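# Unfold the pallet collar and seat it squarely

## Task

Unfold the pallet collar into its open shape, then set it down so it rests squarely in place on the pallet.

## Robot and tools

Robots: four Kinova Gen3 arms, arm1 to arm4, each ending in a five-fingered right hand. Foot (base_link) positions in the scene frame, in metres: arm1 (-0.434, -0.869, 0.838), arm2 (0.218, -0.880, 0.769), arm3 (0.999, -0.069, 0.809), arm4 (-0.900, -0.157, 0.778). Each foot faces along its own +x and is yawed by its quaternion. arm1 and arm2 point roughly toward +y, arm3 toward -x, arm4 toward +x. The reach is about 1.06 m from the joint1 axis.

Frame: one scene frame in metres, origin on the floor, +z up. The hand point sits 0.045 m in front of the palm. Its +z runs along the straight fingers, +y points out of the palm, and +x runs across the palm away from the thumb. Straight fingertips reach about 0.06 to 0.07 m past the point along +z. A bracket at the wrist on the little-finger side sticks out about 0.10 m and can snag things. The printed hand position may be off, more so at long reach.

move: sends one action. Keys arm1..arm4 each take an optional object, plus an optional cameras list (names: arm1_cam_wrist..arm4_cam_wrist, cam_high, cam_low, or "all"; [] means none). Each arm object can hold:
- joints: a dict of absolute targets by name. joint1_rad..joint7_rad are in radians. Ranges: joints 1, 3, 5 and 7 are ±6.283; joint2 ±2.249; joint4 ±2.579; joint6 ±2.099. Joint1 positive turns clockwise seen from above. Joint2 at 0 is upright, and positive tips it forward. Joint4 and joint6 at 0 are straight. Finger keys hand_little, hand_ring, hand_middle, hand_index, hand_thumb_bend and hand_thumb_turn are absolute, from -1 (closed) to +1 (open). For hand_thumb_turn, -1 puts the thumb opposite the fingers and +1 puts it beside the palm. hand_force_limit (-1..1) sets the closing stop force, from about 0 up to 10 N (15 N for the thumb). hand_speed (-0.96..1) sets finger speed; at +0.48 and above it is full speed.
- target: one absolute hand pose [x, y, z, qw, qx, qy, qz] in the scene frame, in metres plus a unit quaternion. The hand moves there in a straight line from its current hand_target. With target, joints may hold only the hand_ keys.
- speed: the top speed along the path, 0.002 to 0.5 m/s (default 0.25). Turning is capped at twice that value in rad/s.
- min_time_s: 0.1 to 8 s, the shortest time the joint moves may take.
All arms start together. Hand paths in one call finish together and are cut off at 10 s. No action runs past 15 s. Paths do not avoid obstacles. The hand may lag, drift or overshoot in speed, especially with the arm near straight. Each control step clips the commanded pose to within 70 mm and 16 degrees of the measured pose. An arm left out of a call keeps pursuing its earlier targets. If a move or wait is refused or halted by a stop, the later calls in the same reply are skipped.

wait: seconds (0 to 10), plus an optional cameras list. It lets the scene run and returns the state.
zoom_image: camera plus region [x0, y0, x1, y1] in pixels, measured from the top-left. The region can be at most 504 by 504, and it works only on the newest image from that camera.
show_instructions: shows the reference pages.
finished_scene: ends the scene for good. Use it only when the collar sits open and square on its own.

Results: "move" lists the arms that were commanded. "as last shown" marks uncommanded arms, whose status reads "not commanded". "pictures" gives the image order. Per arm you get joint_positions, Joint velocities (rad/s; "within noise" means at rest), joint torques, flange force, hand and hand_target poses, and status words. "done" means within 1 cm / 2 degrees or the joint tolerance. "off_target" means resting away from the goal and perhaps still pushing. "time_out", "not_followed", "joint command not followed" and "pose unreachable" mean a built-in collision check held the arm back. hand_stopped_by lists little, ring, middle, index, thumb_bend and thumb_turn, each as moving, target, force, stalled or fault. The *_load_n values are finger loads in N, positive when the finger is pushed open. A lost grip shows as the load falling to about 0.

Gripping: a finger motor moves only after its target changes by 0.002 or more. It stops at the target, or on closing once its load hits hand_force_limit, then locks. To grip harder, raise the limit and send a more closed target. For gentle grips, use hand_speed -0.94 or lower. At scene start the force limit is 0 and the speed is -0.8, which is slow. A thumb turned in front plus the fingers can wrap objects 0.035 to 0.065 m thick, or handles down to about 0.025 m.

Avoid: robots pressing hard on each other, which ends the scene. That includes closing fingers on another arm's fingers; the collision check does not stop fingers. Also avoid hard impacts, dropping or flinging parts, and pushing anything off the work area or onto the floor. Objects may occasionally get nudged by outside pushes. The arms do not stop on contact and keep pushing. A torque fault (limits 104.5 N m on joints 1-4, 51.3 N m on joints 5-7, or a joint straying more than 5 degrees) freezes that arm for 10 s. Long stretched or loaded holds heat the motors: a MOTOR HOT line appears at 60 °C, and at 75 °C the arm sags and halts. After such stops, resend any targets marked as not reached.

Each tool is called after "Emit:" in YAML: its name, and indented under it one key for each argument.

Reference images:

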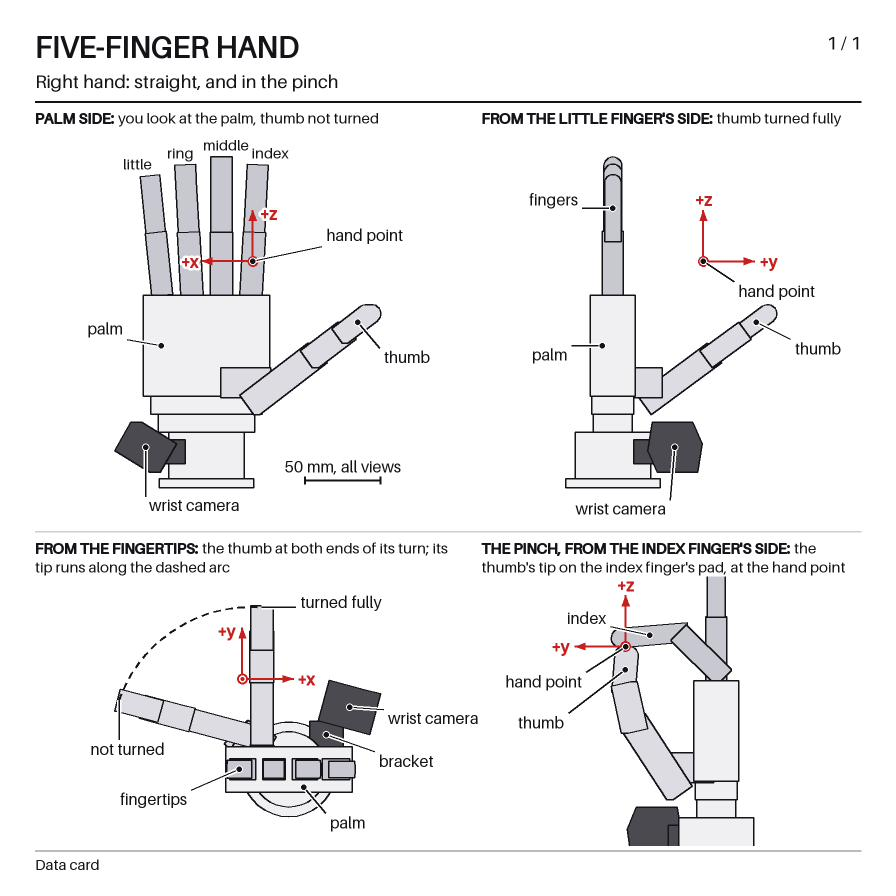

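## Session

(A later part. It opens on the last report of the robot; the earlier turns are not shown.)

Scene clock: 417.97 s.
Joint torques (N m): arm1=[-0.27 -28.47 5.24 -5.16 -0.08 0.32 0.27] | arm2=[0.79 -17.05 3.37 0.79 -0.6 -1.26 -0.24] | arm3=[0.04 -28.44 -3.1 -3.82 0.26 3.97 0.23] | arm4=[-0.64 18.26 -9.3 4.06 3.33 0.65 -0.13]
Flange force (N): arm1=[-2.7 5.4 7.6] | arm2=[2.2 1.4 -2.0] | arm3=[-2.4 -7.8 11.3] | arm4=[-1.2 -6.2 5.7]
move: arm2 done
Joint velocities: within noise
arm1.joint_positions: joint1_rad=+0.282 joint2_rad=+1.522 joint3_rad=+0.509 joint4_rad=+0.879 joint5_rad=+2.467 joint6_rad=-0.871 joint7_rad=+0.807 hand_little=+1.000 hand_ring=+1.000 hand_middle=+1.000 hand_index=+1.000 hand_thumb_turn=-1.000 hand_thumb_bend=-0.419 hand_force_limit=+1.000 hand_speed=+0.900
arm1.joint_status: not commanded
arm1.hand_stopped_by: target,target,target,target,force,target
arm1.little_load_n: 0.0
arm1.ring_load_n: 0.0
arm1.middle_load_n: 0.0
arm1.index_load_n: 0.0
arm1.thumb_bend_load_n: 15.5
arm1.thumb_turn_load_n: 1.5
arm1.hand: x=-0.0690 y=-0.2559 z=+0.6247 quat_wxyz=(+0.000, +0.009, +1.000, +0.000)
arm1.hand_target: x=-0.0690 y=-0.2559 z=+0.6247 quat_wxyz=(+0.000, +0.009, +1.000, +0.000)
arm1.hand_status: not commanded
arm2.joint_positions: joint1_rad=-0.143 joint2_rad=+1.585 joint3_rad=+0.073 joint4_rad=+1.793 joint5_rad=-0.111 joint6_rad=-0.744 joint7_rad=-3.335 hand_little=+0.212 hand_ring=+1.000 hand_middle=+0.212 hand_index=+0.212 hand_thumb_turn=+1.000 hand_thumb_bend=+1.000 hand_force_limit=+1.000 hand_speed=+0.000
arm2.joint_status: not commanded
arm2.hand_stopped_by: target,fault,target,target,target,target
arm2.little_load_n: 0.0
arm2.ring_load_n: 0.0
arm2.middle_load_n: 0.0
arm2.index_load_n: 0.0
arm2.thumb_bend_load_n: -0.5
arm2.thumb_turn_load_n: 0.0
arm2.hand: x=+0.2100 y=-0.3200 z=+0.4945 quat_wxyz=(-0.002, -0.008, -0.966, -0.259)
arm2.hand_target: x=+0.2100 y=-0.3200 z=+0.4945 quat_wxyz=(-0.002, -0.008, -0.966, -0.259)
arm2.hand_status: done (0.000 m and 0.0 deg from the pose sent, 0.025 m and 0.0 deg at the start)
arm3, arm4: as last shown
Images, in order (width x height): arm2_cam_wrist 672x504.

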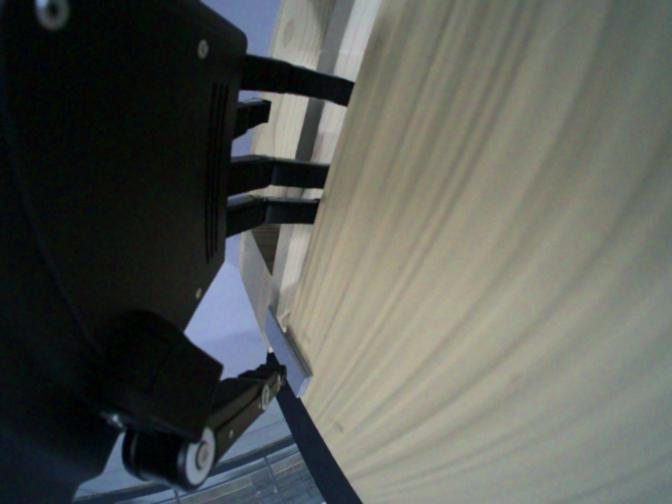

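Emit:
move:
  arm2: {"target": [0.21, -0.306, 0.4945, 0.00226, 0.00843, 0.96589, 0.25881], "speed": 0.04}
  cameras: ["arm2_cam_wrist", "cam_high"]

Emit:
zoom_image:
  camera: "cam_high"
  region: [240, 220, 340, 290]

Emit:
zoom_image:
  camera: "arm2_cam_wrist"
  region: [200, 20, 400, 320]

Scene clock: 419.17 s.
Joint torques (N m): arm1=[-0.2 -28.48 5.28 -5.23 -0.09 0.31 0.26] | arm2=[0.78 -17.38 3.39 0.43 -0.58 -1.27 -0.2] | arm3=[0 -28.42 -2.99 -3.82 0.27 3.9 0.26] | arm4=[-0.64 18.24 -9.25 4.1 3.38 0.62 -0.14]
Flange force (N): arm1=[-2.3 5.0 7.5] | arm2=[1.9 1.4 -2.1] | arm3=[-2.5 -8.0 11.1] | arm4=[-1.0 -6.0 5.7]
move: arm2 done
Joint velocities: within noise
arm1, arm3, arm4: as last shown
arm2.joint_positions: joint1_rad=-0.138 joint2_rad=+1.578 joint3_rad=+0.077 joint4_rad=+1.755 joint5_rad=-0.106 joint6_rad=-0.699 joint7_rad=-3.332 hand_little=+0.212 hand_ring=+1.000 hand_middle=+0.212 hand_index=+0.212 hand_thumb_turn=+1.000 hand_thumb_bend=+1.000 hand_force_limit=+1.000 hand_speed=+0.000
arm2.joint_status: not commanded
arm2.hand_stopped_by: target,fault,target,target,target,target
arm2.little_load_n: 0.0
arm2.ring_load_n: 0.0
arm2.middle_load_n: 0.0
arm2.index_load_n: 0.0
arm2.thumb_bend_load_n: -0.5
arm2.thumb_turn_load_n: 0.0
arm2.hand: x=+0.2100 y=-0.3060 z=+0.4945 quat_wxyz=(-0.002, -0.008, -0.966, -0.259)
arm2.hand_target: x=+0.2100 y=-0.3060 z=+0.4945 quat_wxyz=(-0.002, -0.008, -0.966, -0.259)
arm2.hand_status: done (0.000 m and 0.0 deg from the pose sent, 0.014 m and 0.0 deg at the start)
arm3.ring_load_n: 5.0
Images, in order (width x height): arm2_cam_wrist 672x504, cam_high 672x504.

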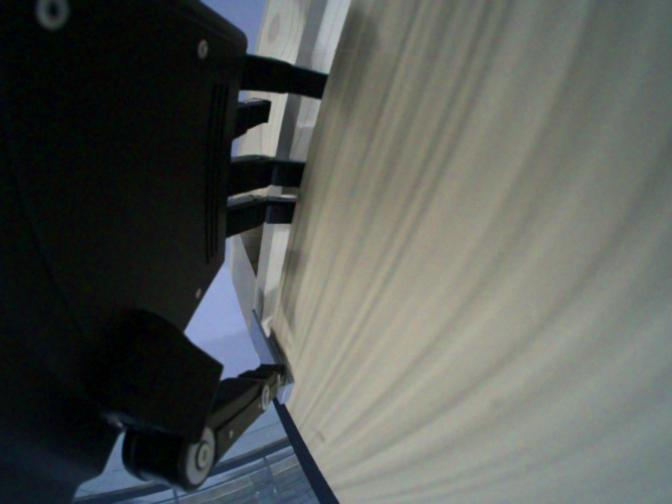

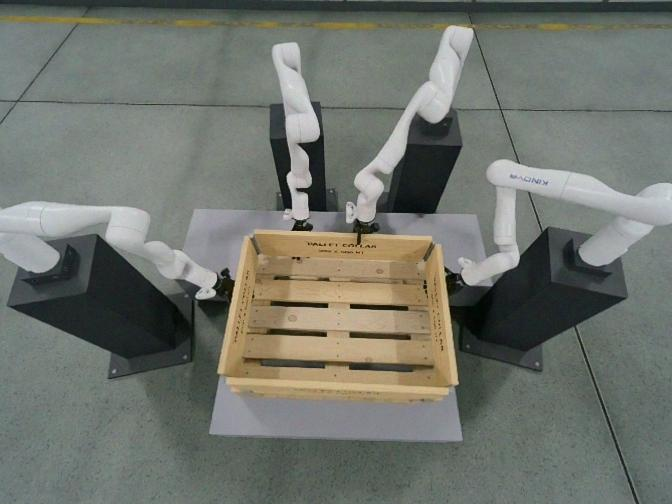

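Scaled by 5.040 from the camera's image (finer frame: 960x720).

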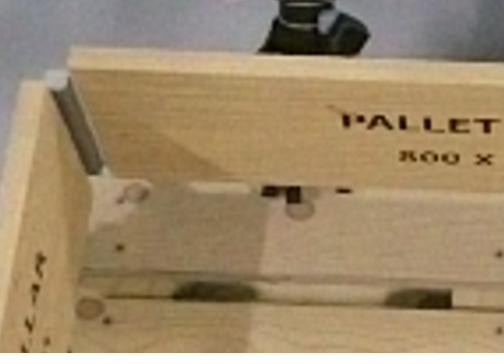

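Scaled by 1.680 from the camera's image (finer frame: 960x720).

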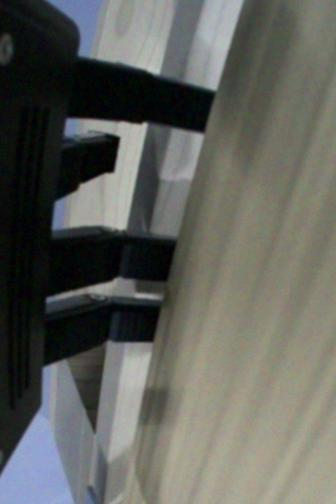

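Emit:
move:
  arm2: {"target": [0.21, -0.306, 0.499, 0.00226, 0.00843, 0.96589, 0.25881], "speed": 0.03}

Scene clock: 420.23 s.
Joint torques (N m): arm1=[1.21 -24.87 5.57 -3.46 0.33 0.15 0.18] | arm2=[0.37 -20.2 3.47 0.53 -0.54 -2.24 -0.16] | arm3=[1.28 -26.39 -1.56 -3.12 -0.38 3.45 0.15] | arm4=[-1.13 17.54 -9.23 5.17 3.28 0.21 -0.08]
Flange force (N): arm1=[-1.0 6.7 2.8] | arm2=[1.5 -0.1 5.0] | arm3=[-0.3 -6.2 9.0] | arm4=[-1.9 -5.3 7.4]
move: arm2 done
Joint velocities: within noise
arm1, arm3, arm4: as last shown
arm1.thumb_bend_load_n: 15.0
arm2.joint_positions: joint1_rad=-0.138 joint2_rad=+1.567 joint3_rad=+0.077 joint4_rad=+1.765 joint5_rad=-0.105 joint6_rad=-0.699 joint7_rad=-3.332 hand_little=+0.212 hand_ring=+1.000 hand_middle=+0.212 hand_index=+0.212 hand_thumb_turn=+1.000 hand_thumb_bend=+1.000 hand_force_limit=+1.000 hand_speed=+0.000
arm2.joint_status: not commanded
arm2.hand_stopped_by: target,fault,target,target,target,target
arm2.little_load_n: 3.0
arm2.ring_load_n: 0.0
arm2.middle_load_n: 3.0
arm2.index_load_n: 3.0
arm2.thumb_bend_load_n: 0.0
arm2.thumb_turn_load_n: 0.0
arm2.hand: x=+0.2100 y=-0.3060 z=+0.4990 quat_wxyz=(-0.002, -0.008, -0.966, -0.259)
arm2.hand_target: x=+0.2100 y=-0.3060 z=+0.4990 quat_wxyz=(-0.002, -0.008, -0.966, -0.259)
arm2.hand_status: done (0.000 m and 0.0 deg from the pose sent, 0.004 m and 0.0 deg at the start)
arm3.joint_positions: joint1_rad=+0.236 joint2_rad=+1.669 joint3_rad=-0.197 joint4_rad=+1.521 joint5_rad=+2.938 joint6_rad=+0.588 joint7_rad=+0.273 hand_little=+0.210 hand_ring=+0.210 hand_middle=+0.211 hand_index=+0.211 hand_thumb_turn=+1.000 hand_thumb_bend=+1.000 hand_force_limit=+0.000 hand_speed=+0.000
arm3.little_load_n: 1.5
arm3.ring_load_n: 4.0
arm3.middle_load_n: 4.0
arm3.index_load_n: 5.5
arm3.hand: x=+0.3814 y=-0.0808 z=+0.4906 quat_wxyz=(+0.197, +0.679, -0.687, -0.169)
arm4.little_load_n: 8.0
arm4.middle_load_n: 1.5
pictures: none

Emit:
move:
  arm2: {"target": [0.21, -0.306, 0.5015, 0.00226, 0.00843, 0.96589, 0.25881], "speed": 0.03}

Scene clock: 421.30 s.
Joint torques (N m): arm1=[2.61 -20.92 5.82 -1.61 0.81 -0.06 0.12] | arm2=[-0.12 -23.28 3.54 0.07 -0.54 -3.35 -0.18] | arm3=[2.19 -24.77 -0.6 -2.72 -0.86 3.12 0.09] | arm4=[-1.17 17.4 -9.2 5.69 3.27 0.21 -0.11]
Flange force (N): arm1=[0.5 8.2 -2.4] | arm2=[0.6 -2.2 10.9] | arm3=[1.2 -4.8 6.8] | arm4=[-2.0 -4.6 9.0]
move: arm2 done
Joint velocities: within noise
arm1, arm3: as last shown
arm1.thumb_bend_load_n: 14.5
arm1.hand: x=-0.0690 y=-0.2558 z=+0.6247 quat_wxyz=(+0.000, +0.009, +1.000, +0.000)
arm2.joint_positions: joint1_rad=-0.138 joint2_rad=+1.561 joint3_rad=+0.078 joint4_rad=+1.771 joint5_rad=-0.105 joint6_rad=-0.699 joint7_rad=-3.332 hand_little=+0.212 hand_ring=+1.000 hand_middle=+0.213 hand_index=+0.212 hand_thumb_turn=+1.000 hand_thumb_bend=+1.000 hand_force_limit=+1.000 hand_speed=+0.000
arm2.joint_status: not commanded
arm2.hand_stopped_by: target,fault,target,target,target,target
arm2.little_load_n: 6.0
arm2.ring_load_n: 0.0
arm2.middle_load_n: 6.0
arm2.index_load_n: 5.5
arm2.thumb_bend_load_n: 0.0
arm2.thumb_turn_load_n: 0.0
arm2.hand: x=+0.2100 y=-0.3060 z=+0.5015 quat_wxyz=(-0.002, -0.008, -0.966, -0.259)
arm2.hand_target: x=+0.2100 y=-0.3060 z=+0.5015 quat_wxyz=(-0.002, -0.008, -0.966, -0.259)
arm2.hand_status: done (0.000 m and 0.0 deg from the pose sent, 0.003 m and 0.0 deg at the start)
arm3.joint_positions: joint1_rad=+0.236 joint2_rad=+1.670 joint3_rad=-0.197 joint4_rad=+1.521 joint5_rad=+2.938 joint6_rad=+0.588 joint7_rad=+0.273 hand_little=+0.210 hand_ring=+0.210 hand_middle=+0.211 hand_index=+0.211 hand_thumb_turn=+1.000 hand_thumb_bend=+1.000 hand_force_limit=+0.000 hand_speed=+0.000
arm3.little_load_n: 0.5
arm3.ring_load_n: 2.5
arm3.middle_load_n: 3.5
arm3.thumb_bend_load_n: -0.5
arm3.hand: x=+0.3815 y=-0.0808 z=+0.4905 quat_wxyz=(+0.197, +0.679, -0.687, -0.169)
arm4.joint_positions: joint1_rad=-2.740 joint2_rad=-1.862 joint3_rad=+2.494 joint4_rad=+1.917 joint5_rad=+2.898 joint6_rad=+1.094 joint7_rad=-5.173 hand_little=+0.211 hand_ring=+0.211 hand_middle=+0.210 hand_index=+0.210 hand_thumb_turn=+1.000 hand_thumb_bend=+1.000 hand_force_limit=+1.000 hand_speed=+0.900
arm4.joint_status: not commanded
arm4.hand_stopped_by: target,target,target,target,target,target
arm4.little_load_n: 8.0
arm4.ring_load_n: 6.0
arm4.middle_load_n: 1.0
arm4.index_load_n: 0.0
arm4.thumb_bend_load_n: 0.0
arm4.thumb_turn_load_n: 0.0
arm4.hand: x=-0.3944 y=-0.1910 z=+0.4915 quat_wxyz=(-0.195, -0.686, -0.680, -0.171)
arm4.hand_target: x=-0.3944 y=-0.1910 z=+0.4915 quat_wxyz=(-0.195, -0.686, -0.680, -0.171)
arm4.hand_status: not commanded
pictures: none

Emit:
move:
  arm1: {"target": [-0.069, -0.2559, 0.6265, 0, 0.00873, 0.99996, 0], "speed": 0.03}
  arm2: {"target": [0.21, -0.306, 0.505, 0.00226, 0.00843, 0.96589, 0.25881], "speed": 0.03}

Scene clock: 422.50 s.
Joint torques (N m): arm1=[3.94 -22.23 7.25 -1.1 1.33 -0.28 0.04] | arm2=[-1.06 -25.79 2.99 -0.64 -0.21 -4.28 -0.11] | arm3=[0.31 -22.12 -2.08 -2.13 -0.28 2.03 0.24] | arm4=[-1.23 16.32 -8.53 4.75 2.87 -0.12 -0.05]
Flange force (N): arm1=[1.3 10.7 1.2] | arm2=[-0.9 -4.1 14.9] | arm3=[-1.6 -2.9 1.6] | arm4=[-2.2 -4.0 3.8]
move: arm1 done; arm2 done
Joint velocities: within noise
arm1.joint_positions: joint1_rad=+0.282 joint2_rad=+1.518 joint3_rad=+0.509 joint4_rad=+0.883 joint5_rad=+2.467 joint6_rad=-0.872 joint7_rad=+0.807 hand_little=+1.000 hand_ring=+1.000 hand_middle=+1.000 hand_index=+1.000 hand_thumb_turn=-1.000 hand_thumb_bend=-0.419 hand_force_limit=+1.000 hand_speed=+0.900
arm1.joint_status: not commanded
arm1.hand_stopped_by: target,target,target,target,force,target
arm1.little_load_n: 0.0
arm1.ring_load_n: 0.0
arm1.middle_load_n: 0.0
arm1.index_load_n: 0.0
arm1.thumb_bend_load_n: 15.0
arm1.thumb_turn_load_n: 1.5
arm1.hand: x=-0.0690 y=-0.2559 z=+0.6265 quat_wxyz=(+0.000, +0.009, +1.000, +0.000)
arm1.hand_target: x=-0.0690 y=-0.2559 z=+0.6265 quat_wxyz=(+0.000, +0.009, +1.000, +0.000)
arm1.hand_status: done (0.000 m and 0.0 deg from the pose sent, 0.002 m and 0.0 deg at the start)
arm2.joint_positions: joint1_rad=-0.138 joint2_rad=+1.553 joint3_rad=+0.078 joint4_rad=+1.779 joint5_rad=-0.104 joint6_rad=-0.699 joint7_rad=-3.332 hand_little=+0.213 hand_ring=+1.000 hand_middle=+0.213 hand_index=+0.213 hand_thumb_turn=+1.000 hand_thumb_bend=+1.000 hand_force_limit=+1.000 hand_speed=+0.000
arm2.joint_status: not commanded
arm2.hand_stopped_by: target,fault,target,target,target,target
arm2.little_load_n: 8.0
arm2.ring_load_n: 0.0
arm2.middle_load_n: 8.0
arm2.index_load_n: 7.0
arm2.thumb_bend_load_n: 0.0
arm2.thumb_turn_load_n: 0.0
arm2.hand: x=+0.2100 y=-0.3060 z=+0.5050 quat_wxyz=(-0.002, -0.008, -0.966, -0.259)
arm2.hand_target: x=+0.2100 y=-0.3060 z=+0.5050 quat_wxyz=(-0.002, -0.008, -0.966, -0.259)
arm2.hand_status: done (0.000 m and 0.0 deg from the pose sent, 0.004 m and 0.0 deg at the start)
arm3.joint_positions: joint1_rad=+0.236 joint2_rad=+1.670 joint3_rad=-0.197 joint4_rad=+1.521 joint5_rad=+2.938 joint6_rad=+0.588 joint7_rad=+0.273 hand_little=+0.210 hand_ring=+0.210 hand_middle=+0.210 hand_index=+0.211 hand_thumb_turn=+1.000 hand_thumb_bend=+1.000 hand_force_limit=+0.000 hand_speed=+0.000
arm3.joint_status: not commanded
arm3.hand_stopped_by: target,target,target,target,target,target
arm3.little_load_n: 0.0
arm3.ring_load_n: 0.5
arm3.middle_load_n: 1.0
arm3.index_load_n: 3.0
arm3.thumb_bend_load_n: 0.0
arm3.thumb_turn_load_n: 0.0
arm3.hand: x=+0.3815 y=-0.0808 z=+0.4905 quat_wxyz=(+0.197, +0.679, -0.687, -0.169)
arm3.hand_target: x=+0.3815 y=-0.0808 z=+0.4905 quat_wxyz=(+0.197, +0.679, -0.687, -0.169)
arm3.hand_status: not commanded
arm4: as last shown
arm4.little_load_n: 6.0
arm4.ring_load_n: 5.0
arm4.middle_load_n: 0.5
pictures: none

Emit:
move:
  arm3: {"target": [0.3835, -0.0808, 0.4897, -0.19727, -0.67903, 0.68669, 0.16867], "speed": 0.03}

Emit:
move:
  arm3: {"target": [0.42, -0.0808, 0.4895, -0.19727, -0.67903, 0.68669, 0.16867], "speed": 0.05}
  cameras: ["cam_high", "arm3_cam_wrist"]

Scene clock: 424.27 s.
Joint torques (N m): arm1=[3.08 -23.06 6.79 -1.64 1.07 -0.3 0.07] | arm2=[-0.82 -26.34 3.35 -1.28 -0.29 -4.58 -0.09] | arm3=[-0.97 -19.93 -3.16 -0.64 -0.01 1.04 0.29] | arm4=[-1.13 16.24 -8.35 4.73 2.73 -0.04 -0.07]
Flange force (N): arm1=[0.2 10.0 2.2] | arm2=[-0.5 -5.1 14.1] | arm3=[-3.5 -0.5 0.9] | arm4=[-2.2 -3.8 3.8]
move: arm3 done
Joint velocities: within noise
arm1, arm2, arm4: as last shown
arm2.middle_load_n: 7.5
arm2.thumb_turn_load_n: 0.5
arm3.joint_positions: joint1_rad=+0.236 joint2_rad=+1.672 joint3_rad=-0.197 joint4_rad=+1.525 joint5_rad=+2.940 joint6_rad=+0.594 joint7_rad=+0.272 hand_little=+0.210 hand_ring=+0.210 hand_middle=+0.210 hand_index=+0.210 hand_thumb_turn=+1.000 hand_thumb_bend=+1.000 hand_force_limit=+0.000 hand_speed=+0.000
arm3.joint_status: not commanded
arm3.hand_stopped_by: target,target,target,target,target,target
arm3.little_load_n: 0.0
arm3.ring_load_n: 0.0
arm3.middle_load_n: 0.0
arm3.index_load_n: 1.5
arm3.thumb_bend_load_n: 0.0
arm3.thumb_turn_load_n: 0.0
arm3.hand: x=+0.3835 y=-0.0808 z=+0.4897 quat_wxyz=(+0.197, +0.679, -0.687, -0.169)
arm3.hand_target: x=+0.3835 y=-0.0808 z=+0.4897 quat_wxyz=(+0.197, +0.679, -0.687, -0.169)
arm3.hand_status: done (0.000 m and 0.0 deg from the pose sent, 0.002 m and 0.0 deg at the start)
arm4.little_load_n: 6.5
arm4.ring_load_n: 4.5
pictures: none

Scene clock: 425.50 s.
Joint torques (N m): arm1=[2.91 -23.37 6.71 -1.83 1.03 -0.33 0.05] | arm2=[-0.64 -26.43 3.58 -1.18 -0.42 -4.59 -0.11] | arm3=[-0.91 -18.75 -3.22 0.09 0.02 0.96 0.24] | arm4=[-1.14 16.27 -8.37 4.6 2.81 -0.03 -0.06]
Flange force (N): arm1=[0.2 9.5 2.5] | arm2=[-0.3 -5.1 14.5] | arm3=[-4.0 -0.8 -0.4] | arm4=[-2.1 -3.8 3.4]
move: arm3 done
Joint velocities: within noise
arm1, arm2, arm4: as last shown
arm1.thumb_bend_load_n: 14.5
arm1.thumb_turn_load_n: 1.0
arm2.middle_load_n: 8.0
arm2.index_load_n: 7.5
arm2.thumb_turn_load_n: 0.0
arm3.joint_positions: joint1_rad=+0.248 joint2_rad=+1.684 joint3_rad=-0.210 joint4_rad=+1.630 joint5_rad=+2.964 joint6_rad=+0.709 joint7_rad=+0.259 hand_little=+0.210 hand_ring=+0.210 hand_middle=+0.210 hand_index=+0.210 hand_thumb_turn=+1.000 hand_thumb_bend=+1.000 hand_force_limit=+0.000 hand_speed=+0.000
arm3.joint_status: not commanded
arm3.hand_stopped_by: target,target,target,target,target,target
arm3.little_load_n: 0.0
arm3.ring_load_n: 0.0
arm3.middle_load_n: 0.5
arm3.index_load_n: 0.0
arm3.thumb_bend_load_n: 0.0
arm3.thumb_turn_load_n: 0.0
arm3.hand: x=+0.4200 y=-0.0808 z=+0.4895 quat_wxyz=(+0.197, +0.679, -0.687, -0.169)
arm3.hand_target: x=+0.4200 y=-0.0808 z=+0.4895 quat_wxyz=(+0.197, +0.679, -0.687, -0.169)
arm3.hand_status: done (0.000 m and 0.0 deg from the pose sent, 0.037 m and 0.0 deg at the start)
pictures: arm3_cam_wrist, cam_high
Images, in order (width x height): arm3_cam_wrist 672x504, cam_high 672x504.

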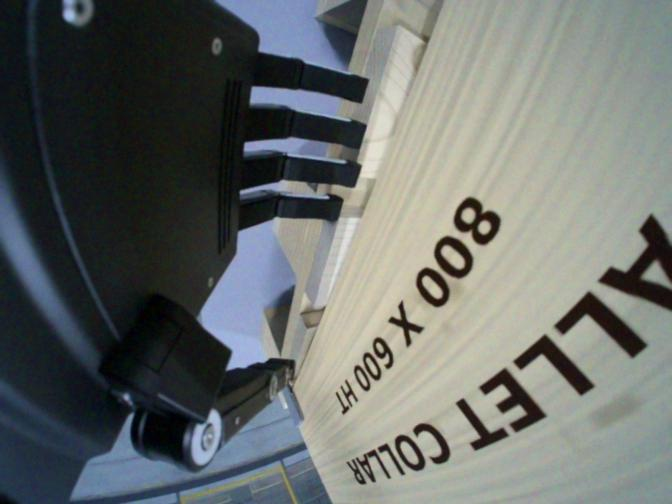

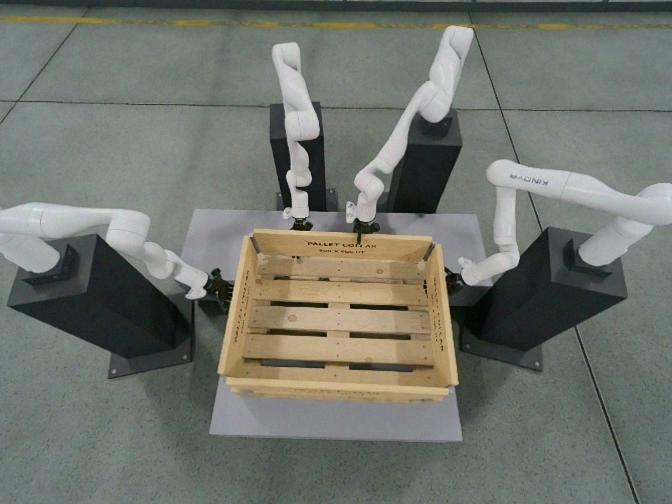

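Emit:
zoom_image:
  camera: "arm3_cam_wrist"
  region: [230, 0, 450, 240]

Emit:
zoom_image:
  camera: "cam_high"
  region: [230, 225, 290, 315]

Scaled by 2.100 from the camera's image (finer frame: 960x720).

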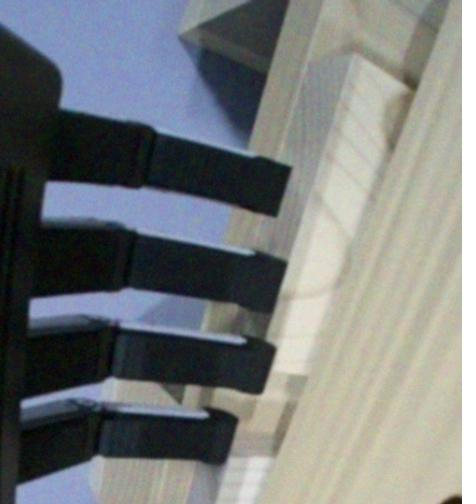

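Scaled by 5.600 from the camera's image (finer frame: 960x720).

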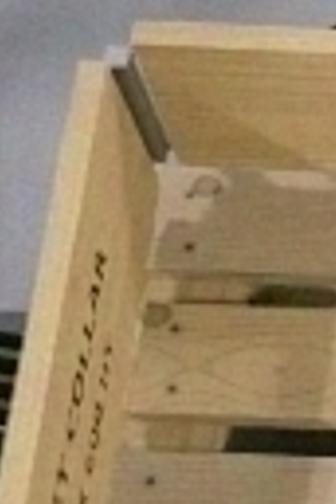

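Emit:
move:
  arm3: {"target": [0.46, -0.1, 0.50, -0.19727, -0.67903, 0.68669, 0.16867], "speed": 0.12, "joints": {"hand_index": 1.0, "hand_middle": 1.0, "hand_ring": 1.0, "hand_speed": 0.2}}

Emit:
move:
  arm3: {"target": [0.43, -0.135, 0.49, -0.19727, -0.67903, 0.68669, 0.16867], "speed": 0.1}
  cameras: ["cam_high", "arm3_cam_wrist"]

Emit:
zoom_image:
  camera: "arm3_cam_wrist"
  region: [230, 0, 450, 240]

Scene clock: 426.97 s.
Joint torques (N m): arm1=[2.91 -23.37 6.71 -1.82 1.02 -0.31 0.06] | arm2=[-0.59 -26.42 3.56 -1.21 -0.43 -4.58 -0.09] | arm3=[-0.93 -17.7 -3.34 1.07 0.03 0.99 0.27] | arm4=[-1.19 16.31 -8.41 4.57 2.8 -0.05 -0.08]
Flange force (N): arm1=[0.1 9.6 2.5] | arm2=[-0.2 -5.2 14.4] | arm3=[-4.7 -0.6 -0.3] | arm4=[-2.2 -4.0 3.3]
move: arm3 done
Joint velocities: within noise
arm1, arm2, arm4: as last shown
arm3.joint_positions: joint1_rad=+0.212 joint2_rad=+1.684 joint3_rad=-0.234 joint4_rad=+1.756 joint5_rad=+2.937 joint6_rad=+0.844 joint7_rad=+0.245 hand_little=+0.210 hand_ring=+1.000 hand_middle=+1.000 hand_index=+1.000 hand_thumb_turn=+1.000 hand_thumb_bend=+1.000 hand_force_limit=+0.000 hand_speed=+0.200
arm3.joint_status: all done
arm3.hand_stopped_by: target,target,target,target,target,target
arm3.little_load_n: 0.0
arm3.ring_load_n: 0.0
arm3.middle_load_n: 0.0
arm3.index_load_n: 0.0
arm3.thumb_bend_load_n: 0.0
arm3.thumb_turn_load_n: 0.0
arm3.hand: x=+0.4600 y=-0.1000 z=+0.5000 quat_wxyz=(+0.197, +0.679, -0.687, -0.169)
arm3.hand_target: x=+0.4600 y=-0.1000 z=+0.5000 quat_wxyz=(+0.197, +0.679, -0.687, -0.169)
arm3.hand_status: done (0.000 m and 0.0 deg from the pose sent, 0.046 m and 0.0 deg at the start)
arm4.little_load_n: 6.0
pictures: none

Scene clock: 427.97 s.
Joint torques (N m): arm1=[2.89 -23.36 6.67 -1.78 1.02 -0.31 0.1] | arm2=[-0.62 -26.44 3.58 -1.2 -0.42 -4.57 -0.09] | arm3=[-0.89 -18.64 -3.36 0.16 0 0.96 0.24] | arm4=[-1.2 16.31 -8.39 4.61 2.81 -0.05 -0.07]
Flange force (N): arm1=[0.0 10.0 2.6] | arm2=[-0.2 -5.2 14.5] | arm3=[-4.2 -0.4 -0.2] | arm4=[-2.2 -3.9 3.5]
move: arm3 done
Joint velocities: within noise
arm1, arm2, arm4: as last shown
arm2.index_load_n: 7.0
arm3.joint_positions: joint1_rad=+0.130 joint2_rad=+1.689 joint3_rad=-0.248 joint4_rad=+1.634 joint5_rad=+2.840 joint6_rad=+0.747 joint7_rad=+0.272 hand_little=+0.210 hand_ring=+1.000 hand_middle=+1.000 hand_index=+1.000 hand_thumb_turn=+1.000 hand_thumb_bend=+1.000 hand_force_limit=+0.000 hand_speed=+0.200
arm3.joint_status: not commanded
arm3.hand_stopped_by: target,target,target,target,target,target
arm3.little_load_n: 0.0
arm3.ring_load_n: 0.0
arm3.middle_load_n: 0.0
arm3.index_load_n: 0.0
arm3.thumb_bend_load_n: 0.0
arm3.thumb_turn_load_n: 0.0
arm3.hand: x=+0.4300 y=-0.1350 z=+0.4900 quat_wxyz=(+0.197, +0.679, -0.687, -0.169)
arm3.hand_target: x=+0.4300 y=-0.1350 z=+0.4900 quat_wxyz=(+0.197, +0.679, -0.687, -0.169)
arm3.hand_status: done (0.000 m and 0.0 deg from the pose sent, 0.047 m and 0.0 deg at the start)
arm4.index_load_n: 0.5
pictures: arm3_cam_wrist, cam_high
Images, in order (width x height): arm3_cam_wrist 672x504, cam_high 672x504.

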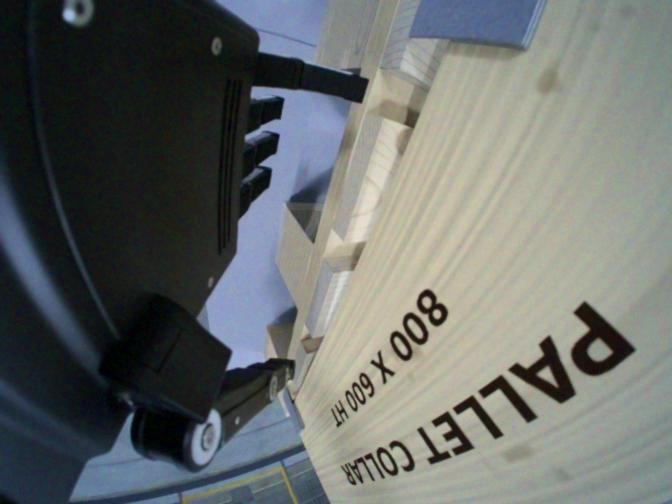

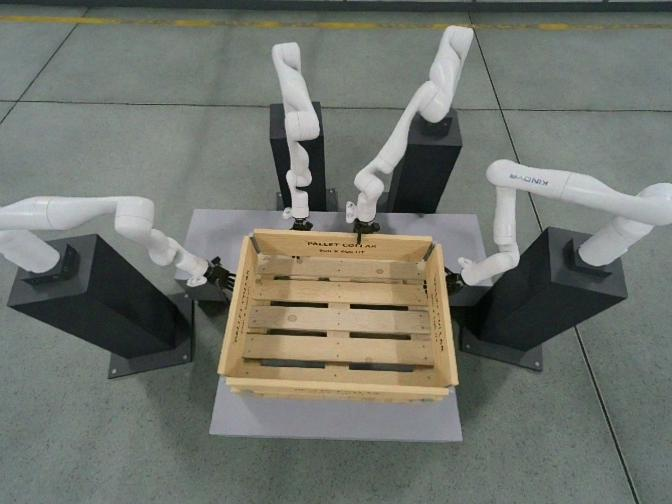

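Scaled by 2.100 from the camera's image (finer frame: 960x720).

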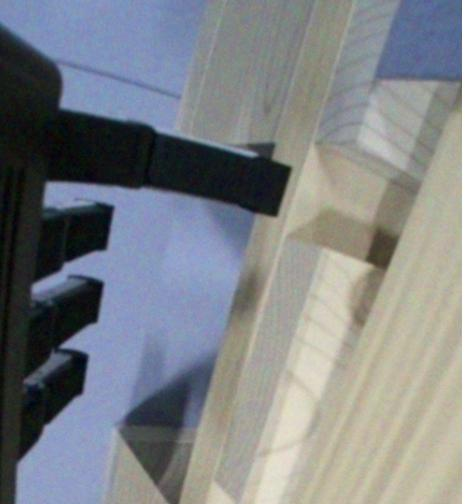

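Emit:
move:
  arm3: {"target": [0.412, -0.139, 0.49, -0.19727, -0.67903, 0.68669, 0.16867], "speed": 0.06}
  cameras: ["cam_high", "arm3_cam_wrist"]

Emit:
zoom_image:
  camera: "arm3_cam_wrist"
  region: [270, 20, 430, 160]

Scene clock: 429.40 s.
Joint torques (N m): arm1=[2.89 -23.38 6.68 -1.81 1.02 -0.31 0.1] | arm2=[-0.57 -26.43 3.55 -1.15 -0.41 -4.59 -0.1] | arm3=[-0.95 -19.13 -3.3 -0.31 0.03 0.98 0.29] | arm4=[-1.11 16.3 -8.32 4.64 2.79 -0.03 -0.07]
Flange force (N): arm1=[0.0 9.8 2.6] | arm2=[-0.1 -5.1 14.6] | arm3=[-4.0 -0.3 -0.2] | arm4=[-2.0 -3.7 3.6]
move: arm3 done
Joint velocities: within noise
arm1, arm2, arm4: as last shown
arm2.index_load_n: 7.5
arm3.joint_positions: joint1_rad=+0.119 joint2_rad=+1.681 joint3_rad=-0.241 joint4_rad=+1.582 joint5_rad=+2.817 joint6_rad=+0.690 joint7_rad=+0.286 hand_little=+0.210 hand_ring=+1.000 hand_middle=+1.000 hand_index=+1.000 hand_thumb_turn=+1.000 hand_thumb_bend=+1.000 hand_force_limit=+0.000 hand_speed=+0.200
arm3.joint_status: not commanded
arm3.hand_stopped_by: target,target,target,target,target,target
arm3.little_load_n: 0.0
arm3.ring_load_n: 0.0
arm3.middle_load_n: 0.0
arm3.index_load_n: 0.0
arm3.thumb_bend_load_n: 0.0
arm3.thumb_turn_load_n: 0.0
arm3.hand: x=+0.4120 y=-0.1390 z=+0.4900 quat_wxyz=(+0.197, +0.679, -0.687, -0.169)
arm3.hand_target: x=+0.4120 y=-0.1390 z=+0.4900 quat_wxyz=(+0.197, +0.679, -0.687, -0.169)
arm3.hand_status: done (0.000 m and 0.0 deg from the pose sent, 0.018 m and 0.0 deg at the start)
arm4.little_load_n: 6.5
arm4.middle_load_n: 0.0
arm4.index_load_n: 0.0
pictures: arm3_cam_wrist, cam_high
Images, in order (width x height): arm3_cam_wrist 672x504, cam_high 672x504.

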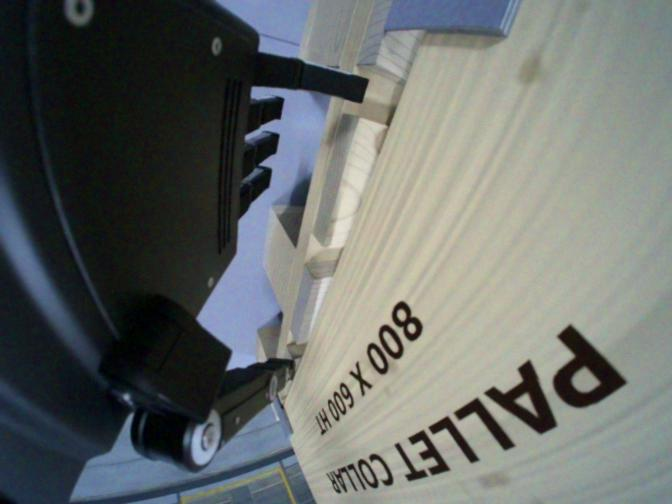

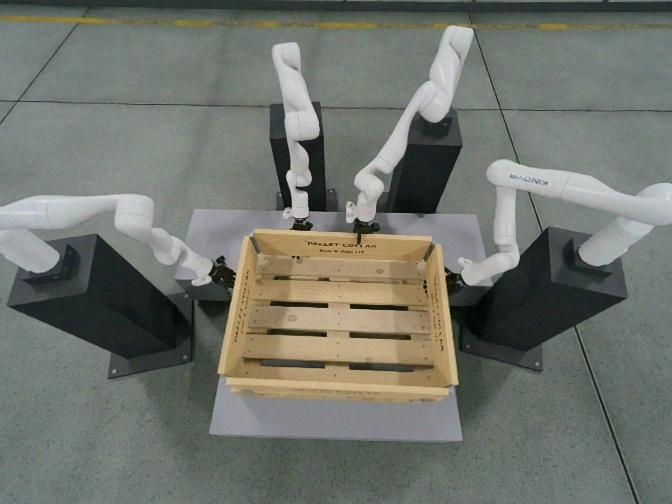

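Scaled by 3.150 from the camera's image (finer frame: 960x720).

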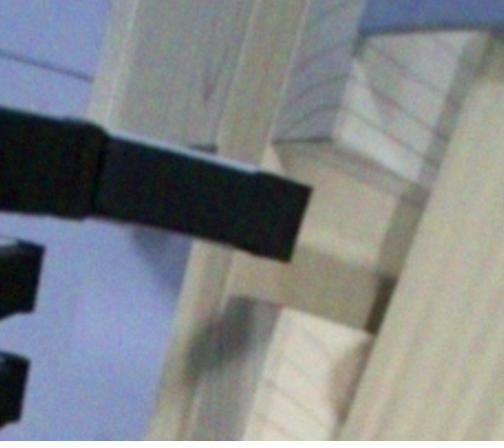

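Emit:
move:
  arm3: {"target": [0.395, -0.1403, 0.49, -0.19727, -0.67903, 0.68669, 0.16867], "speed": 0.05}
  cameras: ["arm3_cam_wrist"]

Emit:
zoom_image:
  camera: "arm3_cam_wrist"
  region: [240, 20, 400, 160]

Scene clock: 430.67 s.
Joint torques (N m): arm1=[2.96 -23.4 6.69 -1.82 1.03 -0.31 0.12] | arm2=[-0.58 -26.45 3.56 -1.16 -0.43 -4.56 -0.1] | arm3=[-0.95 -19.53 -3.18 -0.79 0.04 0.98 0.26] | arm4=[-1.15 16.3 -8.44 4.63 2.82 -0.06 -0.08]
Flange force (N): arm1=[0.2 9.9 2.6] | arm2=[-0.2 -5.2 14.6] | arm3=[-3.7 -0.2 -0.5] | arm4=[-2.1 -3.9 3.5]
move: arm3 done
Joint velocities: within noise
arm1, arm2, arm4: as last shown
arm3.joint_positions: joint1_rad=+0.113 joint2_rad=+1.675 joint3_rad=-0.231 joint4_rad=+1.532 joint5_rad=+2.799 joint6_rad=+0.637 joint7_rad=+0.299 hand_little=+0.210 hand_ring=+1.000 hand_middle=+1.000 hand_index=+1.000 hand_thumb_turn=+1.000 hand_thumb_bend=+1.000 hand_force_limit=+0.000 hand_speed=+0.200
arm3.joint_status: not commanded
arm3.hand_stopped_by: target,target,target,target,target,target
arm3.little_load_n: 0.0
arm3.ring_load_n: 0.0
arm3.middle_load_n: 0.0
arm3.index_load_n: 0.0
arm3.thumb_bend_load_n: 0.0
arm3.thumb_turn_load_n: 0.0
arm3.hand: x=+0.3950 y=-0.1403 z=+0.4900 quat_wxyz=(+0.197, +0.679, -0.687, -0.169)
arm3.hand_target: x=+0.3950 y=-0.1403 z=+0.4900 quat_wxyz=(+0.197, +0.679, -0.687, -0.169)
arm3.hand_status: done (0.000 m and 0.0 deg from the pose sent, 0.017 m and 0.0 deg at the start)
arm4.little_load_n: 6.0
arm4.index_load_n: 0.5
Images, in order (width x height): arm3_cam_wrist 672x504.

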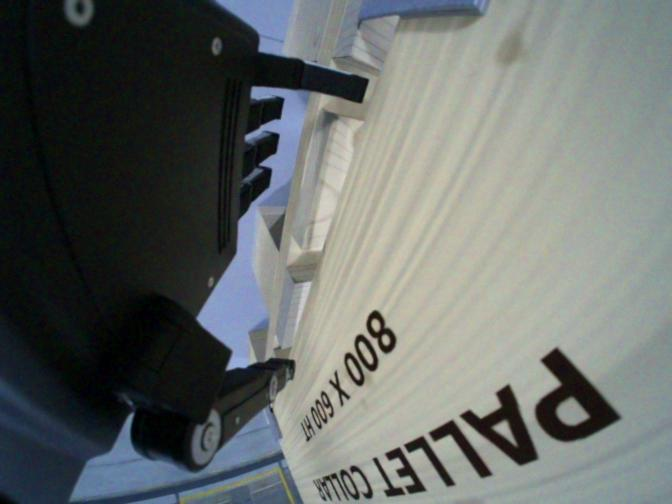

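Scaled by 3.150 from the camera's image (finer frame: 960x720).

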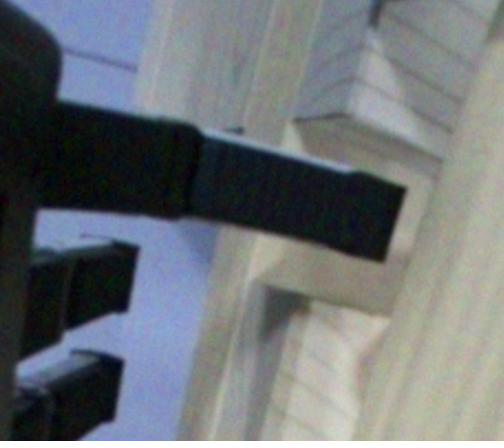

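Emit:
move:
  arm3: {"target": [0.386, -0.1405, 0.49, -0.19727, -0.67903, 0.68669, 0.16867], "speed": 0.05}
  cameras: ["arm3_cam_wrist", "cam_high"]

Emit:
zoom_image:
  camera: "arm3_cam_wrist"
  region: [240, 20, 400, 160]

Emit:
zoom_image:
  camera: "cam_high"
  region: [240, 250, 290, 310]

Scene clock: 431.87 s.
Joint torques (N m): arm1=[2.91 -23.35 6.71 -1.78 1.05 -0.32 0.08] | arm2=[-0.62 -26.46 3.58 -1.24 -0.38 -4.54 -0.08] | arm3=[-0.88 -19.78 -3.2 -0.97 0.04 0.96 0.26] | arm4=[-1.18 16.35 -8.41 4.6 2.8 -0.03 -0.06]
Flange force (N): arm1=[0.1 9.8 2.6] | arm2=[-0.2 -5.4 14.3] | arm3=[-3.3 -0.1 -0.3] | arm4=[-2.2 -4.0 3.5]
move: arm3 done
Joint velocities: within noise
arm1, arm2: as last shown
arm3.joint_positions: joint1_rad=+0.110 joint2_rad=+1.673 joint3_rad=-0.225 joint4_rad=+1.505 joint5_rad=+2.790 joint6_rad=+0.608 joint7_rad=+0.305 hand_little=+0.210 hand_ring=+1.000 hand_middle=+1.000 hand_index=+1.000 hand_thumb_turn=+1.000 hand_thumb_bend=+1.000 hand_force_limit=+0.000 hand_speed=+0.200
arm3.joint_status: not commanded
arm3.hand_stopped_by: target,target,target,target,target,target
arm3.little_load_n: 0.0
arm3.ring_load_n: 0.0
arm3.middle_load_n: 0.0
arm3.index_load_n: 0.0
arm3.thumb_bend_load_n: 0.0
arm3.thumb_turn_load_n: 0.0
arm3.hand: x=+0.3860 y=-0.1405 z=+0.4900 quat_wxyz=(+0.197, +0.679, -0.687, -0.169)
arm3.hand_target: x=+0.3860 y=-0.1405 z=+0.4900 quat_wxyz=(+0.197, +0.679, -0.687, -0.169)
arm3.hand_status: done (0.000 m and 0.0 deg from the pose sent, 0.009 m and 0.0 deg at the start)
arm4.joint_positions: joint1_rad=-2.740 joint2_rad=-1.862 joint3_rad=+2.494 joint4_rad=+1.917 joint5_rad=+2.898 joint6_rad=+1.094 joint7_rad=-5.173 hand_little=+0.211 hand_ring=+0.211 hand_middle=+0.210 hand_index=+0.210 hand_thumb_turn=+1.000 hand_thumb_bend=+1.000 hand_force_limit=+1.000 hand_speed=+0.900
arm4.joint_status: not commanded
arm4.hand_stopped_by: target,target,target,target,target,target
arm4.little_load_n: 6.5
arm4.ring_load_n: 4.0
arm4.middle_load_n: 0.5
arm4.index_load_n: 0.0
arm4.thumb_bend_load_n: 0.0
arm4.thumb_turn_load_n: 0.0
arm4.hand: x=-0.3944 y=-0.1910 z=+0.4915 quat_wxyz=(-0.195, -0.686, -0.680, -0.171)
arm4.hand_target: x=-0.3944 y=-0.1910 z=+0.4915 quat_wxyz=(-0.195, -0.686, -0.680, -0.171)
arm4.hand_status: not commanded
Images, in order (width x height): arm3_cam_wrist 672x504, cam_high 672x504.

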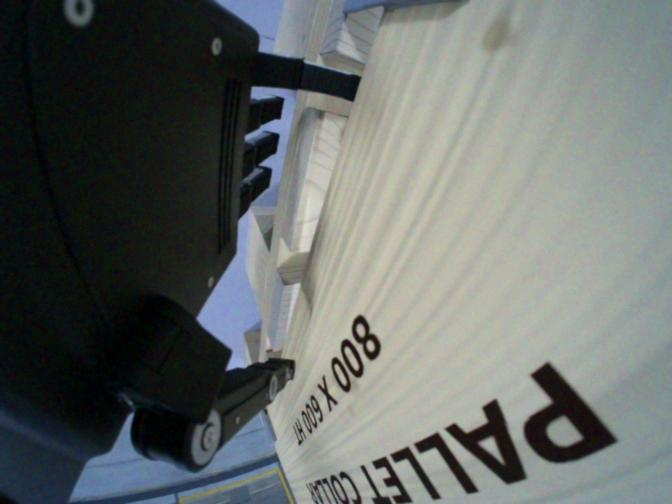

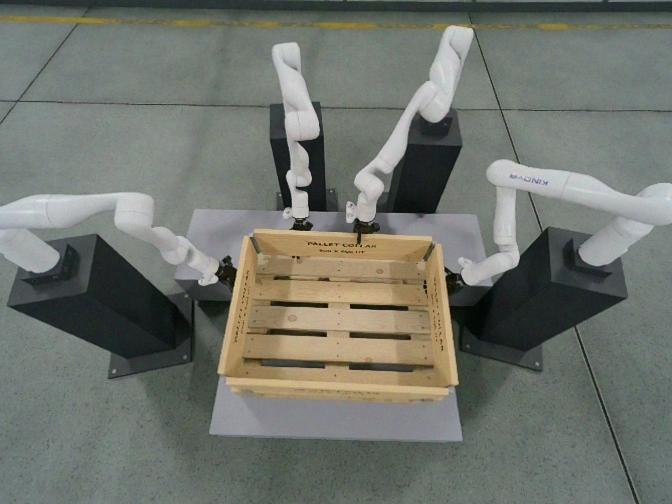

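Scaled by 3.150 from the camera's image (finer frame: 960x720).

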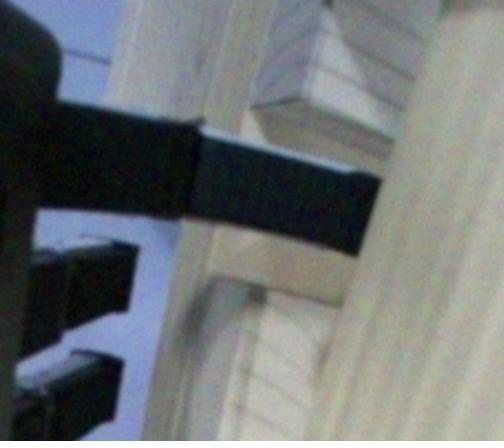

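Scaled by 8.400 from the camera's image (finer frame: 960x720).

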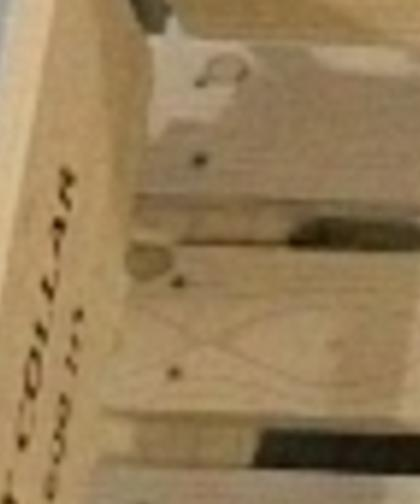

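Emit:
move:
  arm3: {"target": [0.3835, -0.1407, 0.4965, -0.19727, -0.67903, 0.68669, 0.16867], "speed": 0.05}

Emit:
move:
  arm3: {"target": [0.3835, -0.1407, 0.4985, -0.19727, -0.67903, 0.68669, 0.16867], "speed": 0.03}

Scene clock: 433.13 s.
Joint torques (N m): arm1=[4.24 -21.45 7.36 -1.42 1.33 0.29 0.08] | arm2=[-0.54 -25.39 3.5 -1.27 -0.38 -4.26 -0.12] | arm3=[-0.97 -25.11 -3.91 -3.8 0.5 2.61 0.11] | arm4=[-0.75 17.15 -8.58 4.79 2.94 0.33 -0.14]
Flange force (N): arm1=[2.7 9.3 -1.4] | arm2=[-0.1 -4.6 11.8] | arm3=[-4.4 -5.4 3.0] | arm4=[-1.2 -4.3 6.1]
move: arm3 done
Joint velocities: within noise
arm1.joint_positions: joint1_rad=+0.282 joint2_rad=+1.518 joint3_rad=+0.509 joint4_rad=+0.883 joint5_rad=+2.467 joint6_rad=-0.872 joint7_rad=+0.807 hand_little=+1.000 hand_ring=+1.000 hand_middle=+1.000 hand_index=+1.000 hand_thumb_turn=-1.000 hand_thumb_bend=-0.419 hand_force_limit=+1.000 hand_speed=+0.900
arm1.joint_status: not commanded
arm1.hand_stopped_by: target,target,target,target,force,target
arm1.little_load_n: 0.0
arm1.ring_load_n: 0.0
arm1.middle_load_n: 0.0
arm1.index_load_n: 0.0
arm1.thumb_bend_load_n: 14.5
arm1.thumb_turn_load_n: 1.0
arm1.hand: x=-0.0690 y=-0.2559 z=+0.6265 quat_wxyz=(+0.000, +0.009, +1.000, +0.000)
arm1.hand_target: x=-0.0690 y=-0.2559 z=+0.6265 quat_wxyz=(+0.000, +0.009, +1.000, +0.000)
arm1.hand_status: not commanded
arm2.joint_positions: joint1_rad=-0.138 joint2_rad=+1.553 joint3_rad=+0.078 joint4_rad=+1.779 joint5_rad=-0.104 joint6_rad=-0.699 joint7_rad=-3.332 hand_little=+0.213 hand_ring=+1.000 hand_middle=+0.213 hand_index=+0.213 hand_thumb_turn=+1.000 hand_thumb_bend=+1.000 hand_force_limit=+1.000 hand_speed=+0.000
arm2.joint_status: not commanded
arm2.hand_stopped_by: target,fault,target,target,target,target
arm2.little_load_n: 7.0
arm2.ring_load_n: 0.0
arm2.middle_load_n: 7.0
arm2.index_load_n: 6.0
arm2.thumb_bend_load_n: 0.0
arm2.thumb_turn_load_n: 0.0
arm2.hand: x=+0.2100 y=-0.3060 z=+0.5050 quat_wxyz=(-0.002, -0.008, -0.966, -0.259)
arm2.hand_target: x=+0.2100 y=-0.3060 z=+0.5050 quat_wxyz=(-0.002, -0.008, -0.966, -0.259)
arm2.hand_status: not commanded
arm3.joint_positions: joint1_rad=+0.109 joint2_rad=+1.657 joint3_rad=-0.224 joint4_rad=+1.515 joint5_rad=+2.785 joint6_rad=+0.602 joint7_rad=+0.307 hand_little=+0.211 hand_ring=+1.000 hand_middle=+1.000 hand_index=+1.000 hand_thumb_turn=+1.000 hand_thumb_bend=+1.000 hand_force_limit=+0.000 hand_speed=+0.200
arm3.joint_status: not commanded
arm3.hand_stopped_by: target,target,target,target,target,target
arm3.little_load_n: 7.5
arm3.ring_load_n: 0.0
arm3.middle_load_n: 0.5
arm3.index_load_n: 0.0
arm3.thumb_bend_load_n: 0.0
arm3.thumb_turn_load_n: 0.0
arm3.hand: x=+0.3835 y=-0.1407 z=+0.4965 quat_wxyz=(+0.197, +0.679, -0.687, -0.169)
arm3.hand_target: x=+0.3835 y=-0.1407 z=+0.4965 quat_wxyz=(+0.197, +0.679, -0.687, -0.169)
arm3.hand_status: done (0.000 m and 0.0 deg from the pose sent, 0.007 m and 0.0 deg at the start)
arm4: as last shown
arm4.little_load_n: 7.0
arm4.ring_load_n: 5.5
arm4.middle_load_n: 1.0
pictures: none

Scene clock: 434.10 s.
Joint torques (N m): arm1=[4.42 -20.06 7.2 -1.25 1.32 0.5 0.01] | arm2=[-1.55 -23.76 2.16 -0.83 0.14 -3.62 -0.05] | arm3=[-1.47 -26.54 -4.56 -3.34 0.76 2.81 0.14] | arm4=[-0.34 17.84 -8.57 4.95 2.92 0.66 -0.12]
Flange force (N): arm1=[3.4 8.3 -4.2] | arm2=[-1.9 -2.7 9.6] | arm3=[-4.8 -5.7 8.0] | arm4=[-0.3 -4.6 8.3]
move: arm3 done
Joint velocities: within noise
arm1, arm2, arm4: as last shown
arm1.thumb_turn_load_n: 0.5
arm2.little_load_n: 6.0
arm2.middle_load_n: 6.0
arm2.index_load_n: 5.0
arm3.joint_positions: joint1_rad=+0.109 joint2_rad=+1.653 joint3_rad=-0.224 joint4_rad=+1.520 joint5_rad=+2.784 joint6_rad=+0.603 joint7_rad=+0.307 hand_little=+0.211 hand_ring=+1.000 hand_middle=+1.000 hand_index=+1.000 hand_thumb_turn=+1.000 hand_thumb_bend=+1.000 hand_force_limit=+0.000 hand_speed=+0.200
arm3.joint_status: not commanded
arm3.hand_stopped_by: target,target,target,target,target,target
arm3.little_load_n: 12.5
arm3.ring_load_n: 0.0
arm3.middle_load_n: 0.0
arm3.index_load_n: -0.5
arm3.thumb_bend_load_n: 0.0
arm3.thumb_turn_load_n: 0.0
arm3.hand: x=+0.3835 y=-0.1407 z=+0.4985 quat_wxyz=(+0.197, +0.679, -0.687, -0.169)
arm3.hand_target: x=+0.3835 y=-0.1407 z=+0.4985 quat_wxyz=(+0.197, +0.679, -0.687, -0.169)
arm3.hand_status: done (0.000 m and 0.0 deg from the pose sent, 0.002 m and 0.0 deg at the start)
arm4.little_load_n: 8.0
arm4.ring_load_n: 6.0
arm4.middle_load_n: 1.5
pictures: none

Emit:
move:
  arm1: {"joints": {"hand_thumb_bend": 1.0, "hand_speed": -0.3}}

Emit:
move:
  arm1: {"target": [-0.069, -0.265, 0.645, 0, 0.00873, 0.99996, 0], "speed": 0.06}

Emit:
move:
  arm1: {"target": [-0.08, -0.29, 0.72, 0, 0.00873, 0.99996, 0], "speed": 0.15}
  cameras: ["cam_high"]

Scene clock: 436.27 s.
Joint torques (N m): arm1=[-0.36 -23.61 3.83 -4.39 -0.46 0.78 0.16] | arm2=[0.7 -22.2 4.15 -0.41 -0.73 -3.08 -0.2] | arm3=[-1.73 -25.16 -4.73 -2.77 0.74 2.29 0.17] | arm4=[0.94 19.66 -8.61 3.55 3 1.57 -0.24]
Flange force (N): arm1=[-2.0 3.6 -1.7] | arm2=[2.1 -2.3 6.7] | arm3=[-5.1 -4.4 6.5] | arm4=[2.3 -6.3 8.2]
move: arm1 done
Joint velocities: within noise
arm1.joint_positions: joint1_rad=+0.282 joint2_rad=+1.518 joint3_rad=+0.509 joint4_rad=+0.883 joint5_rad=+2.467 joint6_rad=-0.872 joint7_rad=+0.807 hand_little=+1.000 hand_ring=+1.000 hand_middle=+1.000 hand_index=+1.000 hand_thumb_turn=-1.000 hand_thumb_bend=+1.000 hand_force_limit=+1.000 hand_speed=-0.300
arm1.joint_status: all done
arm1.hand_stopped_by: target,target,target,target,target,target
arm1.little_load_n: 0.0
arm1.ring_load_n: 0.0
arm1.middle_load_n: 0.0
arm1.index_load_n: 0.0
arm1.thumb_bend_load_n: 0.0
arm1.thumb_turn_load_n: 0.0
arm1.hand: x=-0.0690 y=-0.2559 z=+0.6265 quat_wxyz=(+0.000, +0.009, +1.000, +0.000)
arm1.hand_target: x=-0.0690 y=-0.2559 z=+0.6265 quat_wxyz=(+0.000, +0.009, +1.000, +0.000)
arm1.hand_status: not commanded
arm2, arm3, arm4: as last shown
arm2.little_load_n: 5.5
arm2.middle_load_n: 4.5
arm2.index_load_n: 3.5
arm3.little_load_n: 10.0
arm3.index_load_n: 0.5
arm4.ring_load_n: 6.5
arm4.thumb_bend_load_n: -0.5
pictures: none

Scene clock: 437.23 s.
Joint torques (N m): arm1=[-0.37 -23.36 4.03 -4.36 -0.44 0.73 0.19] | arm2=[0.69 -22.24 4.19 -0.37 -0.78 -3.08 -0.2] | arm3=[-1.71 -25.13 -4.66 -2.77 0.76 2.3 0.18] | arm4=[0.87 19.65 -8.56 3.52 3.01 1.55 -0.25]
Flange force (N): arm1=[-1.7 3.0 -1.8] | arm2=[1.9 -2.3 6.9] | arm3=[-5.0 -4.4 6.5] | arm4=[2.2 -6.3 8.1]
move: arm1 done
Joint velocities: within noise
arm1.joint_positions: joint1_rad=+0.276 joint2_rad=+1.465 joint3_rad=+0.504 joint4_rad=+0.960 joint5_rad=+2.467 joint6_rad=-0.855 joint7_rad=+0.839 hand_little=+1.000 hand_ring=+1.000 hand_middle=+1.000 hand_index=+1.000 hand_thumb_turn=-1.000 hand_thumb_bend=+1.000 hand_force_limit=+1.000 hand_speed=-0.300
arm1.joint_status: not commanded
arm1.hand_stopped_by: target,target,target,target,target,target
arm1.little_load_n: 0.0
arm1.ring_load_n: 0.0
arm1.middle_load_n: 0.0
arm1.index_load_n: 0.0
arm1.thumb_bend_load_n: 0.0
arm1.thumb_turn_load_n: 0.0
arm1.hand: x=-0.0690 y=-0.2650 z=+0.6450 quat_wxyz=(+0.000, +0.009, +1.000, +0.000)
arm1.hand_target: x=-0.0690 y=-0.2650 z=+0.6450 quat_wxyz=(+0.000, +0.009, +1.000, +0.000)
arm1.hand_status: done (0.000 m and 0.0 deg from the pose sent, 0.021 m and 0.0 deg at the start)
arm2, arm3, arm4: as last shown
arm2.index_load_n: 4.0
arm3.index_load_n: 0.0
arm4.thumb_bend_load_n: 0.0
pictures: none

Scene clock: 438.30 s.
Joint torques (N m): arm1=[-0.37 -22.28 4.3 -4.34 -0.46 0.74 0.17] | arm2=[0.7 -22.24 4.14 -0.44 -0.76 -3.08 -0.19] | arm3=[-1.71 -25.08 -4.71 -2.71 0.76 2.28 0.19] | arm4=[0.9 19.6 -8.58 3.55 3.04 1.56 -0.25]
Flange force (N): arm1=[-1.7 2.7 -2.2] | arm2=[2.0 -2.3 6.6] | arm3=[-5.0 -4.3 6.6] | arm4=[2.2 -6.1 8.1]
move: arm1 done
Joint velocities: within noise
arm1.joint_positions: joint1_rad=+0.240 joint2_rad=+1.274 joint3_rad=+0.511 joint4_rad=+1.184 joint5_rad=+2.479 joint6_rad=-0.841 joint7_rad=+0.902 hand_little=+1.000 hand_ring=+1.000 hand_middle=+1.000 hand_index=+1.000 hand_thumb_turn=-1.000 hand_thumb_bend=+1.000 hand_force_limit=+1.000 hand_speed=-0.300
arm1.joint_status: not commanded
arm1.hand_stopped_by: target,target,target,target,target,target
arm1.little_load_n: 0.0
arm1.ring_load_n: 0.0
arm1.middle_load_n: 0.0
arm1.index_load_n: -0.5
arm1.thumb_bend_load_n: 0.0
arm1.thumb_turn_load_n: 0.0
arm1.hand: x=-0.0800 y=-0.2900 z=+0.7200 quat_wxyz=(+0.000, +0.009, +1.000, +0.000)
arm1.hand_target: x=-0.0800 y=-0.2900 z=+0.7200 quat_wxyz=(+0.000, +0.009, +1.000, +0.000)
arm1.hand_status: done (0.000 m and 0.0 deg from the pose sent, 0.080 m and 0.0 deg at the start)
arm2, arm3, arm4: as last shown
arm2.index_load_n: 3.5
arm4.ring_load_n: 6.0
Images, in order (width x height): cam_high 672x504.

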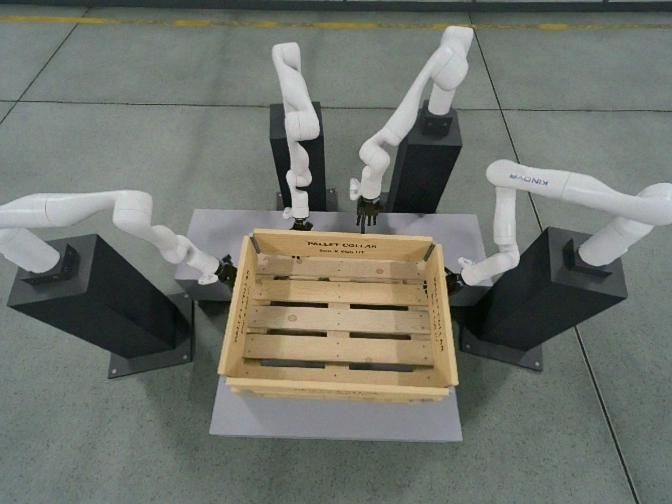

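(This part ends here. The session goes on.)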